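# Pull out the rightmost yellow rod and turn it

## Task

Take the yellow rod closest to the right arm and draw it outward until it stops, then rotate it by a quarter turn so the figures on it end up horizontal. At the end, neither gripper may be in contact with that rod.

## Robot and tools

Robot: two six-joint arms, left_arm and right_arm, each with a parallel two-finger gripper and a wrist fisheye camera (cam_left_wrist and cam_right_wrist, 672x504 pixels). The task concerns a yellow rod, most likely on a table-football game; the target is the rod closest to right_arm.

Frames: the scene frame has its origin on the table surface midway between the arms, +z up, +x outward over the table, and left_arm on the +y side. Base positions in scene coordinates: left_arm (-0.028, +0.289, +0.027) m, right_arm (-0.040, -0.349, +0.007) m, both nearly unrotated about z. Each arm reports its hand pose (end_effector_position in metres, end_effector_quat_wxyz) and its wrist camera pose in its own base frame, so add the base offset to get scene coordinates. Reported positions may be off by a few centimetres, more at long reach. end_effector_position is the point between the finger pads, about 1 cm short of the tips. The fingers point along the gripper's +z axis and close along its y axis.

Row layout: every command row has 14 numbers in [-1, 1]. The first 7 are for left_arm and the last 7 for right_arm. Within each arm the order is wrist pitch, shoulder, wrist yaw, wrist roll, elbow, waist, then gripper opening. The six joint numbers are offsets, not poses. They are added to the arm's Joint targets as they stood when the action or move began. They are scaled so that 1.0 equals 1.202 rad for the waist, 1.258 for the shoulder, 1.3 for the elbow, 2.073 for wrist pitch, and 2.022 for wrist yaw and wrist roll. Joint ranges in rad: waist -2.618 to 3.054, shoulder 0 to 3.142, elbow 0 to 3.142, wrist pitch -1.571 to 1.571, wrist yaw -1.571 to 1.571, wrist roll -2.094 to 2.094. An action that would push a joint more than 0.059 rad beyond its range is rejected for both arms. The opening number is absolute: +1 is fully open and -1 is shut. A 0 is also a real command, so to keep a gripper unchanged, send its current value again (see Tool commands). To leave an arm's joints where they are, send 0 for each of them.

Tools:
- execute_actions(actions, cameras): actions is a list of actions. Each action is a table of up to 15 rows, each row applied for one 1/30 s step, so an action lasts 0.5 s. If there are fewer than 15 rows, the last row holds for the remaining steps. Offsets inside an action all count from the targets at its start, not from the previous row. An empty list just reports the state and images. cameras selects images: omitted or ["all"] gives all, [] gives none.
- move(target, speed, blend, opening_speed, blocking, cameras): plans smooth joint paths. target is one 14-number row or a list of up to 15 rows. Every row is an offset from the same starting Joint targets. speed is the top speed in rad/s of the joint with the farthest to go, from 0.01 to 2 (default 0.5), given as one value or one per target. blend is in rad and rounds corners between listed targets (default 0 stops at each one). opening_speed (0.2 or more, in opening-scale units per second) ramps the gripper. blocking=false returns after about 0.5 s while the motion continues. Moves do not avoid obstacles or the other arm.
- wait(seconds 0 to 10, cameras): lets time pass holding the last command.
- stop(cameras): brakes a running move.
- zoom_image(camera, region=[x0, y0, x1, y1]): gives a closer view of the latest image. Pixel coordinates start at the top-left, and the region can be at most 504x504.
- read_manual(section): licence texts only.
- finished_scene(scene): ends the scene, scene number 1 to 3. It is irreversible.

Motion notes: joint speed is capped, and each target may lead the measured angle by only a limited amount. If a command would move a gripper more than 200 mm from where it is, the command is scaled back. Very small turns may not start at all. If an action ends before a motion finishes, command the remainder next time.

Results: Joint positions and Joint velocities list each arm's joints in the order above, plus the finger gap in m (0.094 when fully open). Joint targets is the base for your next offsets. Tool commands gives the present gripper commands. grip_measured uses the opening scale and reads slightly wide when empty. Joint torques come in the same order, include the arm's weight and can be noisy; numbers 2, 5 and 6 wrap at ±28 N m. Other lines: "joint sent to its limit" means a joint reached its end. "joint command not followed" means a clearance check altered some steps. A move ends with a move: line: done, off_target (stopped more than 0.035 rad from target, naming the worst joint and its error), moving, held or fault, with limits=held if steps were withheld. Calls that run actions also list joint readings for some steps. MOTOR HOT warns of overheating. Over-temperature folds that arm away for the rest of the scene, and at 100 °C the arm falls.

Cautions: approach the rod slowly and press only lightly, since fast contact or targets set deep past contact push hard. Keep the arms from striking or squeezing each other. Do not let go of a rod that is still moving, and do not let parts fall. Avoid holding stretched poses or pushing toward unreachable poses, because that heats the motors. If an arm has been pushed or dragged, command its targets back past its measured positions to relieve the force. Close slowly on fragile items. To release, command an opening well above grip_measured. When the rod is fully out, rotated so its men are flat, and both grippers are clear of it, call finished_scene.

Each tool is called after "Emit:" as a command line: name --argument value for each argument, lists and objects as JSON in quotes; but a table of rows of numbers goes row by row, as --pt "numbers of a row", without its own name.

## Session

Emit:
execute_actions --actions '[]'

Scene clock: 0.00 s.
left_arm: end_effector_position=(+0.4127, +0.0165, +0.1264) grip_measured=+1.000 end_effector_quat_wxyz=(+0.618, -0.002, +0.786, +0.007) | right_arm: end_effector_position=(+0.3903, -0.0463, +0.1052) grip_measured=+1.000 end_effector_quat_wxyz=(+0.587, +0.098, +0.798, -0.097)
Joint names: [wrist pitch, shoulder, wrist yaw, wrist roll, elbow, waist]
Joint positions: left_arm=[0.901 1.55 0.039 0.018 0.411 0.054 0.094] | right_arm=[0.871 1.537 0.276 0.046 0.357 0.003 0.094]
Joint velocities: within noise
Joint torques (N m): no reading
Heat: left arm: 41 °C; right arm: 38 °C.
Joint targets: left_arm=[0.890 1.548 0.039 0.020 0.413 0.054] | right_arm=[0.861 1.535 0.277 0.048 0.359 0.003]
Tool commands: left_gripper/opening=+1.0 right_gripper/opening=+1.0
camera_calibration:
cam_left_wrist: T_world_to_cam=[[-0.0177715, -0.985886, 0.166469, -0.00802584], [-0.580773, -0.125349, -0.804357, 0.379017], [0.813871, -0.110976, -0.570349, -0.140832], [0, 0, 0, 1]] pos_world=[0.334599, 0.0239679, 0.225878]
cam_right_wrist: T_world_to_cam=[[-0.258995, -0.939858, 0.222685, 0.0248201], [-0.669392, 0.00845401, -0.742861, 0.372449], [0.696301, -0.341461, -0.631323, -0.10339], [0, 0, 0, 1]] pos_world=[0.327733, -0.0151249, 0.205878]

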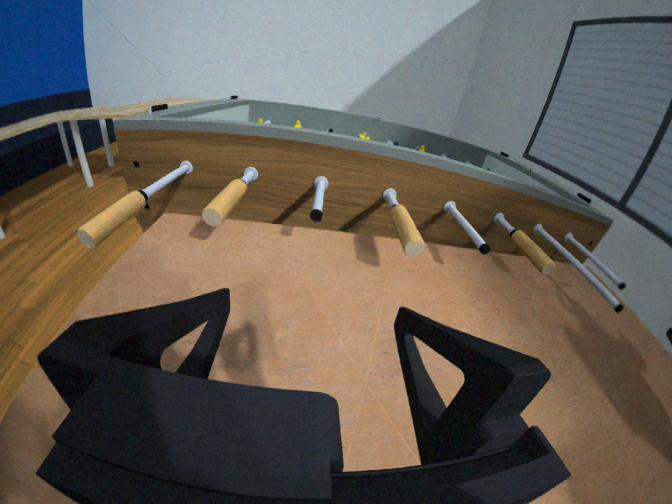

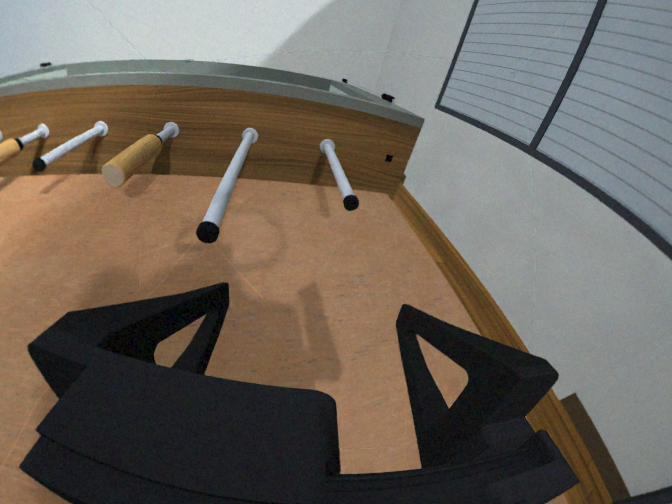

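Emit:
move --pt "-0.2605 0.0175 -0.0193 -0.0099 0.6208 -0.4193 1 0.138 0.2439 0.1152 -0.3 0.1429 0.3859 0.28" --pt "-0.2605 0.0175 -0.0193 -0.0099 0.6208 -0.4193 1 0.2151 0.7214 0.1413 -0.7656 0.5974 0.3967 0.28" --speed 0.7 --blend 0.15

Emit:
zoom_image --camera "cam_left_wrist" --region '[250, 215, 330, 290]'

Scene clock: 44.17 s.
left_arm: end_effector_position=(+0.4631, -0.2222, +0.3562) grip_measured=+1.000 end_effector_quat_wxyz=(+0.694, +0.162, +0.683, -0.159) | right_arm: end_effector_position=(+0.5429, +0.1716, +0.0709) grip_measured=+0.283 end_effector_quat_wxyz=(+0.495, -0.461, +0.538, -0.503)
Joint names: [wrist pitch, shoulder, wrist yaw, wrist roll, elbow, waist]
Joint positions: left_arm=[0.374 1.55 0.013 0.007 1.191 -0.445 0.094] | right_arm=[1.304 2.421 0.555 -1.499 1.112 0.47 0.06]
Joint velocities: within noise
Joint torques (N m): left_arm=[1.71 -7.3 -0.12 -0.06 10.06 -0.51] | right_arm=[1.69 -9.1 0.15 -0.02 6.19 0.95]
Heat: left arm: 41 °C; right arm: 40 °C.
Joint targets: left_arm=[0.350 1.570 0.000 0.000 1.220 -0.450] | right_arm=[1.307 2.442 0.563 -1.500 1.136 0.480]
move: done
camera_calibration:
cam_left_wrist: T_world_to_cam=[[-0.500379, -0.85183, 0.154941, -0.0233607], [-0.377653, 0.0537009, -0.924389, 0.55166], [0.779102, -0.521058, -0.348567, -0.231274], [0, 0, 0, 1]] pos_world=[0.376833, -0.170031, 0.432954]
cam_right_wrist: T_world_to_cam=[[-0.0363109, 0.112723, 0.992963, -0.0793315], [-0.474312, -0.876515, 0.0821593, 0.434746], [0.879608, -0.467991, 0.0852931, -0.285502], [0, 0, 0, 1]] pos_world=[0.454454, 0.256392, 0.0674061]

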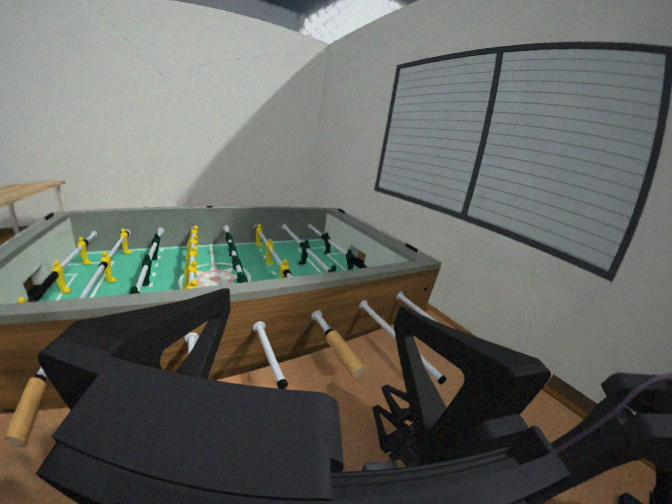

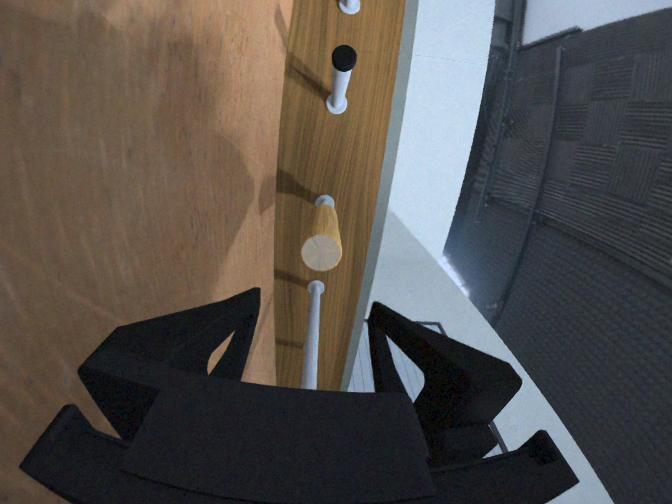

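Scaled by 6.300 from the camera's 672x504 image, which has a finer 960x720 frame.

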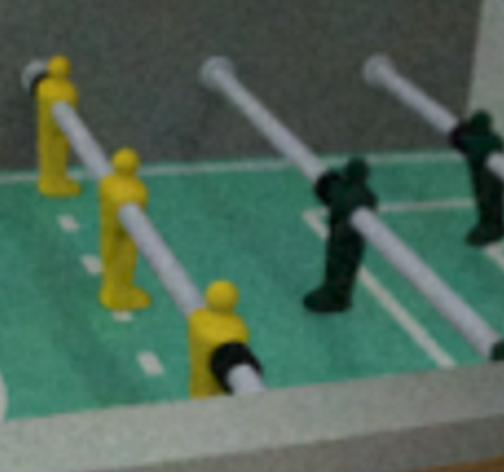

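Emit:
zoom_image --camera "cam_right_wrist" --region '[280, 180, 380, 280]'

Scaled by 5.040 from the camera's 672x504 image, which has a finer 960x720 frame.

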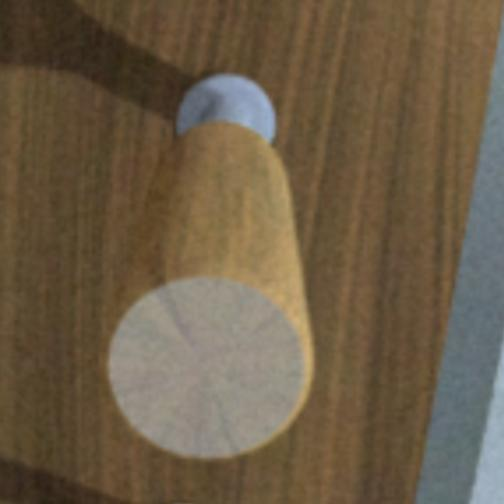

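Emit:
move --target '[0,0,0,0,0,0,1, -0.1505,0.1599,-0.0622,0,0.3845,-0.1047,0.28]' --speed 0.35 --cameras '["cam_right_wrist"]'

Scene clock: 74.37 s.
left_arm: end_effector_position=(+0.4631, -0.2222, +0.3561) grip_measured=+1.000 end_effector_quat_wxyz=(+0.694, +0.162, +0.683, -0.159) | right_arm: end_effector_position=(+0.6462, +0.1613, +0.0801) grip_measured=+0.283 end_effector_quat_wxyz=(+0.500, -0.455, +0.536, -0.505)
Joint names: [wrist pitch, shoulder, wrist yaw, wrist roll, elbow, waist]
Joint positions: left_arm=[0.374 1.55 0.012 0.007 1.191 -0.445 0.094] | right_arm=[1.013 2.613 0.446 -1.5 1.611 0.359 0.06]
Joint velocities: within noise
Joint torques (N m): left_arm=[1.73 -7.35 -0.13 -0.07 10.13 -0.49] | right_arm=[1.46 -10.73 -0.06 0 7.69 -0.38]
Heat: left arm: 42 °C; right arm: 43 °C.
Joint targets: left_arm=[0.350 1.570 0.000 0.000 1.220 -0.450] | right_arm=[0.995 2.643 0.437 -1.500 1.636 0.354]
move: done
camera_calibration:
cam_right_wrist: T_world_to_cam=[[-0.049599, 0.107984, 0.992915, -0.0742371], [-0.477701, -0.875619, 0.0713648, 0.476872], [0.877121, -0.470777, 0.0950138, -0.380628], [0, 0, 0, 1]] pos_world=[0.557977, 0.246384, 0.0758441]
Images, in order (width x height): cam_right_wrist 672x504.

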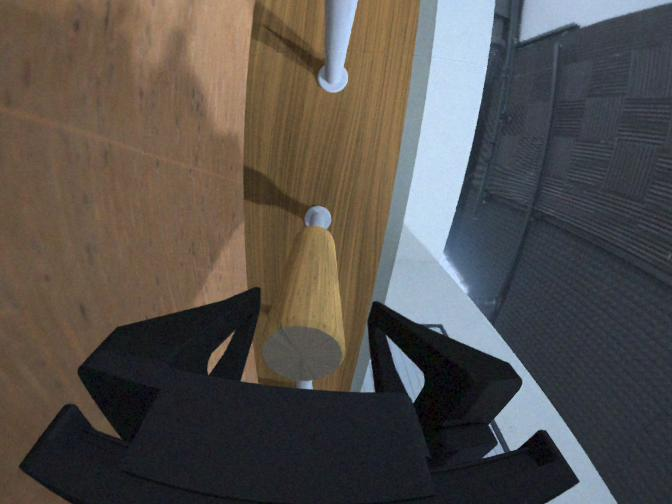

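Emit:
move --pt "0 0 0 0 0 0 1 -0.0106 0.0095 0 0 0.0092 0 0.28" --pt "0 0 0 0 0 0 1 -0.0106 0.0095 0 0 0.0092 0 -0.48" --speed 0.2 --opening_speed 0.6 --cameras '["cam_right_wrist"]'

Scene clock: 83.13 s.
left_arm: end_effector_position=(+0.4631, -0.2222, +0.3561) grip_measured=+1.000 end_effector_quat_wxyz=(+0.694, +0.162, +0.683, -0.159) | right_arm: end_effector_position=(+0.6483, +0.1622, +0.0750) grip_measured=-0.308 end_effector_quat_wxyz=(+0.496, -0.459, +0.538, -0.504)
Joint names: [wrist pitch, shoulder, wrist yaw, wrist roll, elbow, waist]
Joint positions: left_arm=[0.374 1.55 0.012 0.007 1.191 -0.445 0.094] | right_arm=[1 2.627 0.445 -1.5 1.627 0.359 0.033]
Joint velocities: within noise
Joint torques (N m): left_arm=[1.73 -7.27 -0.12 -0.08 10.1 -0.49] | right_arm=[1.43 -10.92 -0.05 0 7.36 -0.38]
Heat: left arm: 42 °C; right arm: 42 °C.
Joint targets: left_arm=[0.350 1.570 0.000 0.000 1.220 -0.450] | right_arm=[0.974 2.655 0.437 -1.500 1.648 0.354]
move: done
camera_calibration:
cam_right_wrist: T_world_to_cam=[[-0.0401086, 0.111546, 0.99295, -0.0758951], [-0.476308, -0.87571, 0.0791355, 0.477562], [0.878363, -0.469775, 0.0882535, -0.382004], [0, 0, 0, 1]] pos_world=[0.55996, 0.247216, 0.071281]
Images, in order (width x height): cam_right_wrist 672x504.

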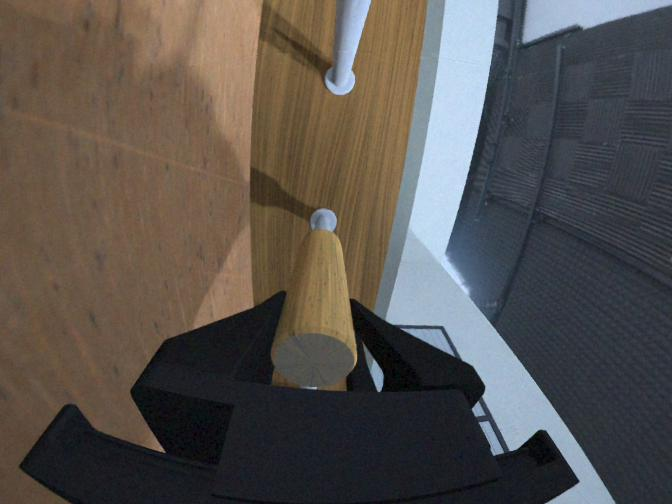

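Emit:
move --target '[0,0,0,0,0,0,1, 0.005,0,0,0.7765,0,0,-0.48]' --speed 0.8

Emit:
zoom_image --camera "cam_left_wrist" --region '[250, 215, 330, 290]'

Scene clock: 92.53 s.
left_arm: end_effector_position=(+0.4631, -0.2222, +0.3560) grip_measured=+1.000 end_effector_quat_wxyz=(+0.694, +0.162, +0.683, -0.159) | right_arm: end_effector_position=(+0.6484, +0.1642, +0.0731) grip_measured=-0.309 end_effector_quat_wxyz=(+0.705, +0.041, +0.708, -0.012)
Joint names: [wrist pitch, shoulder, wrist yaw, wrist roll, elbow, waist]
Joint positions: left_arm=[0.373 1.55 0.012 0.007 1.191 -0.445 0.094] | right_arm=[0.994 2.627 0.434 0.043 1.627 0.359 0.032]
Joint velocities: within noise
Joint torques (N m): left_arm=[1.73 -7.35 -0.12 -0.07 10.07 -0.53] | right_arm=[1.58 -11 0.08 0.28 7.38 -0.36]
Heat: left arm: 42 °C; right arm: 42 °C.
Joint targets: left_arm=[0.349 1.570 0.000 0.000 1.220 -0.450] | right_arm=[0.984 2.655 0.437 0.070 1.648 0.354]
move: done
camera_calibration:
cam_left_wrist: T_world_to_cam=[[-0.499947, -0.852071, 0.155011, -0.0235427], [-0.378312, 0.0538556, -0.92411, 0.551735], [0.779059, -0.520648, -0.349274, -0.230972], [0, 0, 0, 1]] pos_world=[0.376898, -0.170029, 0.43284]
cam_right_wrist: T_world_to_cam=[[-0.122814, -0.982694, 0.138673, 0.221526], [-0.411025, -0.0768174, -0.908382, 0.378211], [0.903313, -0.16856, -0.394478, -0.411354], [0, 0, 0, 1]] pos_world=[0.554242, 0.177407, 0.15057]

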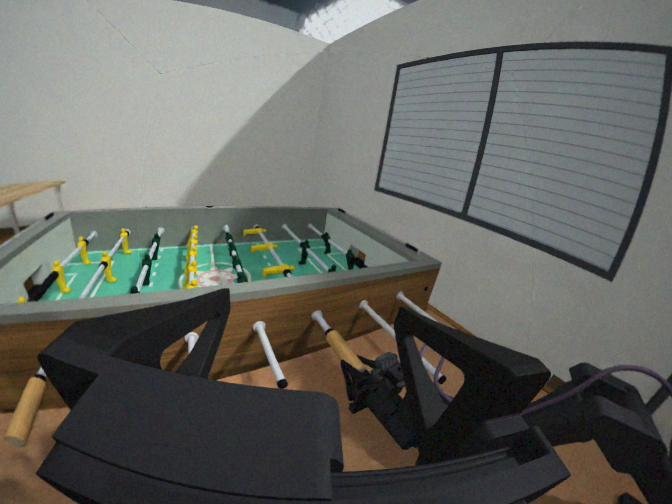

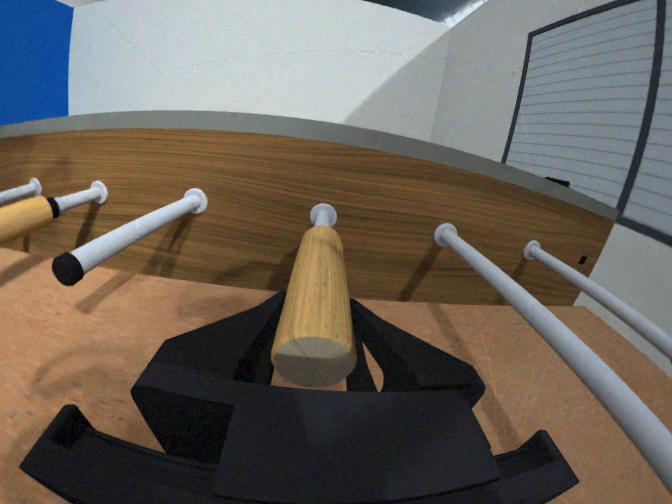

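Scaled by 6.300 from the camera's 672x504 image, which has a finer 960x720 frame.

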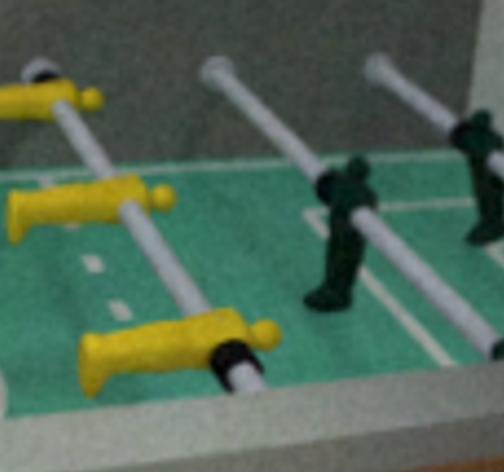

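Emit:
move --pt "0 0 0 0 0 0 1 0.0463 -0.1288 0.0228 0.0114 -0.2192 0.0413 -0.48" --pt "0 0 0 0 0 0 1 0.0346 -0.2295 0.0494 0.0252 -0.3958 0.0874 -0.48" --pt "0 0 0 0 0 0 1 0.0706 -0.3346 0.0803 0.048 -0.5494 0.1433 -0.48" --pt "0 0 0 0 0 0 1 0.0503 -0.4229 0.1084 0.0732 -0.6564 0.1965 -0.48" --speed '[0.25,0.25,0.22,0.12]' --blend 0.05

Scene clock: 123.17 s.
left_arm: end_effector_position=(+0.4631, -0.2222, +0.3560) grip_measured=+1.000 end_effector_quat_wxyz=(+0.694, +0.161, +0.683, -0.159) | right_arm: end_effector_position=(+0.4774, +0.1794, +0.0690) grip_measured=-0.310 end_effector_quat_wxyz=(+0.642, +0.049, +0.765, +0.001)
Joint names: [wrist pitch, shoulder, wrist yaw, wrist roll, elbow, waist]
Joint positions: left_arm=[0.373 1.55 0.012 0.007 1.191 -0.445 0.094] | right_arm=[1.099 2.167 0.612 0.191 0.853 0.56 0.032]
Joint velocities: within noise
Joint torques (N m): left_arm=[1.73 -7.28 -0.13 -0.08 10.04 -0.51] | right_arm=[1.55 -12.67 0.62 0.28 0.16 2.8]
Heat: left arm: 42 °C; right arm: 43 °C.
Joint targets: left_arm=[0.350 1.570 0.000 -0.001 1.220 -0.450] | right_arm=[1.088 2.123 0.657 0.218 0.794 0.590]
move: off_target (right_arm); right_arm: the elbow is farthest, 0.058 rad from its target
camera_calibration:
cam_left_wrist: T_world_to_cam=[[-0.499925, -0.852015, 0.155387, -0.0236741], [-0.378468, 0.0535414, -0.924065, 0.55172], [0.778998, -0.520772, -0.349227, -0.230987], [0, 0, 0, 1]] pos_world=[0.376912, -0.170002, 0.432837]
cam_right_wrist: T_world_to_cam=[[-0.0912298, -0.988552, 0.120173, 0.203274], [-0.556681, -0.0494342, -0.829254, 0.364482], [0.825702, -0.142551, -0.545798, -0.213119], [0, 0, 0, 1]] pos_world=[0.397417, 0.188585, 0.1615]

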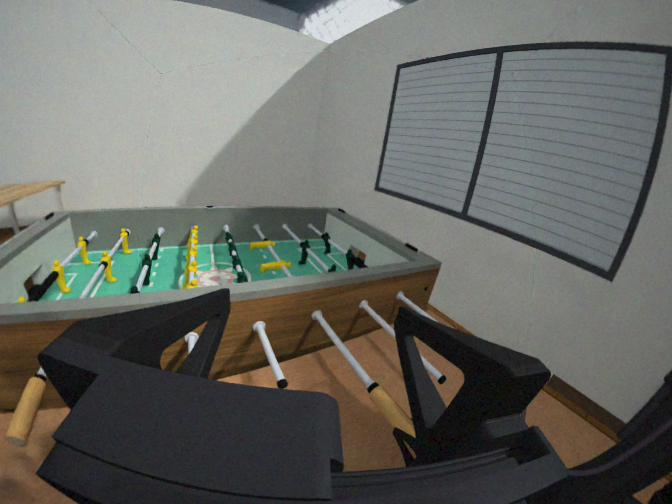

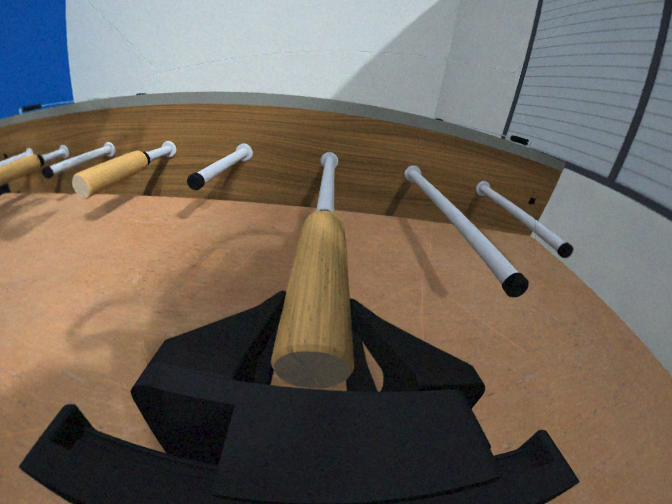

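Emit:
move --target '[0,0,0,0,0,0,1, -0.03,-0.065,0.017,0.015,-0.059,0.034,-0.48]' --speed 0.1 --cameras '["cam_left_wrist"]'

Emit:
zoom_image --camera "cam_left_wrist" --region '[250, 215, 330, 290]'

Scene clock: 129.03 s.
left_arm: end_effector_position=(+0.4631, -0.2222, +0.3560) grip_measured=+1.000 end_effector_quat_wxyz=(+0.694, +0.161, +0.683, -0.159) | right_arm: end_effector_position=(+0.4743, +0.1776, +0.0704) grip_measured=-0.310 end_effector_quat_wxyz=(+0.628, +0.051, +0.777, +0.007)
Joint names: [wrist pitch, shoulder, wrist yaw, wrist roll, elbow, waist]
Joint positions: left_arm=[0.373 1.55 0.012 0.007 1.191 -0.445 0.094] | right_arm=[1.022 2.121 0.592 0.223 0.841 0.554 0.032]
Joint velocities: within noise
Joint torques (N m): left_arm=[1.73 -7.32 -0.14 -0.07 10.07 -0.51] | right_arm=[1.67 -15.5 1.23 0.27 -4.68 6.98]
Heat: left arm: 42 °C; right arm: 44 °C.
Joint targets: left_arm=[0.350 1.570 0.000 -0.001 1.220 -0.450] | right_arm=[1.026 2.042 0.691 0.248 0.718 0.631]
move: off_target (right_arm); right_arm: the elbow is farthest, 0.124 rad from its target
camera_calibration:
cam_left_wrist: T_world_to_cam=[[-0.499925, -0.852015, 0.155387, -0.0236741], [-0.378468, 0.0535414, -0.924065, 0.55172], [0.778998, -0.520772, -0.349227, -0.230987], [0, 0, 0, 1]] pos_world=[0.376912, -0.170002, 0.432837]
Images, in order (width x height): cam_left_wrist 672x504.

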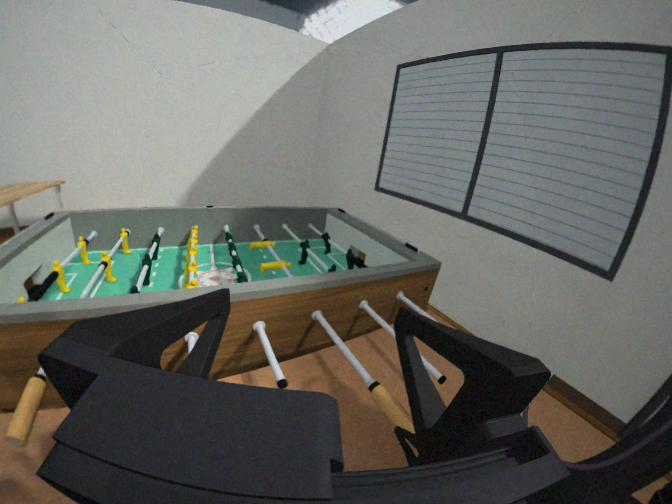

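Scaled by 6.300 from the camera's 672x504 image, which has a finer 960x720 frame.

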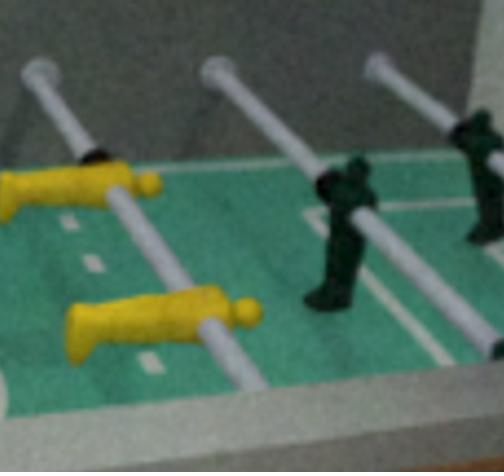

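Emit:
move --pt "0 0 0 0 0 0 1 0.036 0.0915 -0.0254 -0.0226 0.0911 -0.05 -0.48" --pt "0 0 0 0 0 0 1 0.036 0.0915 -0.0254 -0.0226 0.0911 -0.05 0.8" --pt "0 0 0 0 0 0 1 0.03 0.065 -0.017 -0.015 0.059 -0.034 0.8" --pt "0 0 0 0 0 0 1 0.0511 -0.02 0.0416 0.0109 -0.087 0.0696 0.8" --speed 0.25 --blend '[0,0,0.03,0]' --opening_speed 1.5

Emit:
zoom_image --camera "cam_left_wrist" --region '[250, 215, 330, 290]'

Scene clock: 145.87 s.
left_arm: end_effector_position=(+0.4631, -0.2222, +0.3560) grip_measured=+1.000 end_effector_quat_wxyz=(+0.694, +0.161, +0.683, -0.159) | right_arm: end_effector_position=(+0.4032, +0.1849, +0.0660) grip_measured=+0.797 end_effector_quat_wxyz=(+0.631, +0.052, +0.774, -0.004)
Joint names: [wrist pitch, shoulder, wrist yaw, wrist roll, elbow, waist]
Joint positions: left_arm=[0.373 1.55 0.012 0.007 1.191 -0.445 0.094] | right_arm=[1.132 2.035 0.763 0.26 0.619 0.709 0.084]
Joint velocities: within noise
Joint torques (N m): left_arm=[1.74 -7.32 -0.13 -0.06 10.07 -0.53] | right_arm=[1.59 -8.99 0.29 0.11 2.73 0.57]
Heat: left arm: 42 °C; right arm: 43 °C.
Joint targets: left_arm=[0.350 1.570 0.000 -0.001 1.220 -0.450] | right_arm=[1.132 2.016 0.775 0.270 0.604 0.715]
move: done; blend cut to 0.0209 rad at target 3; target 2's new numbers were sent with right_arm's wrist yaw 0.047 rad from that target
camera_calibration:
cam_left_wrist: T_world_to_cam=[[-0.499925, -0.852015, 0.155387, -0.0236741], [-0.378468, 0.0535414, -0.924065, 0.55172], [0.778998, -0.520772, -0.349227, -0.230987], [0, 0, 0, 1]] pos_world=[0.376912, -0.170002, 0.432837]
cam_right_wrist: T_world_to_cam=[[-0.0976827, -0.987281, 0.125434, 0.20439], [-0.580461, -0.0458594, -0.812995, 0.32882], [0.808407, -0.152225, -0.568599, -0.142442], [0, 0, 0, 1]] pos_world=[0.325983, 0.195187, 0.160699]

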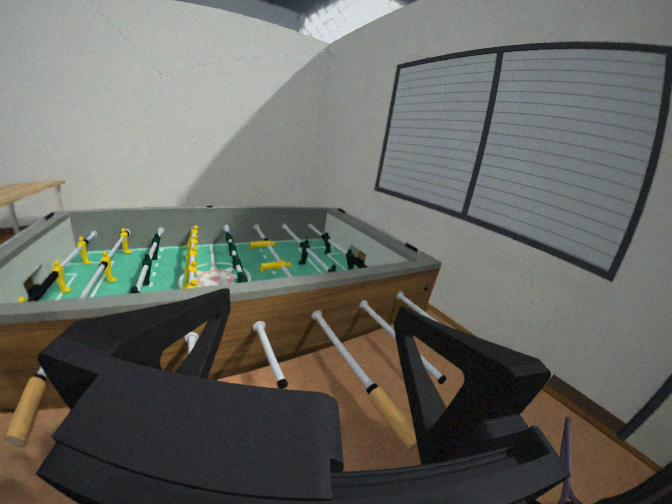

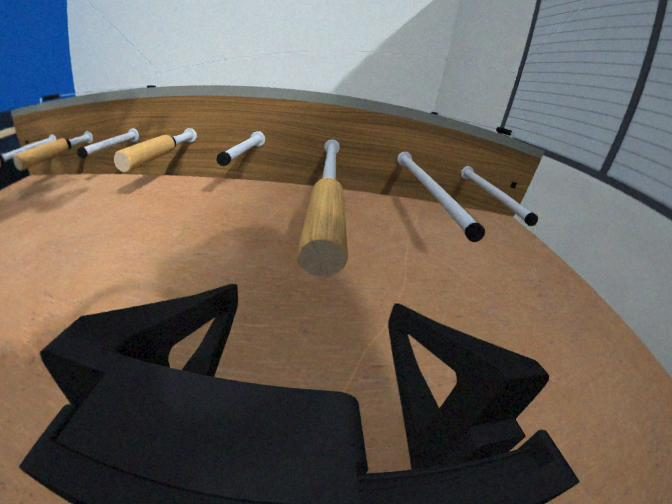

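Scaled by 6.300 from the camera's 672x504 image, which has a finer 960x720 frame.

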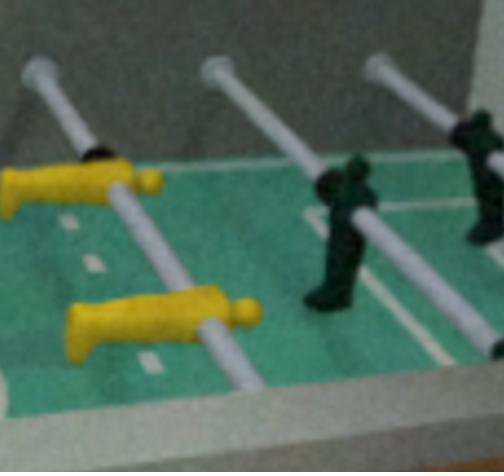

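Emit:
finished_scene --scene 3 --done true

The scene is finished: the task was done.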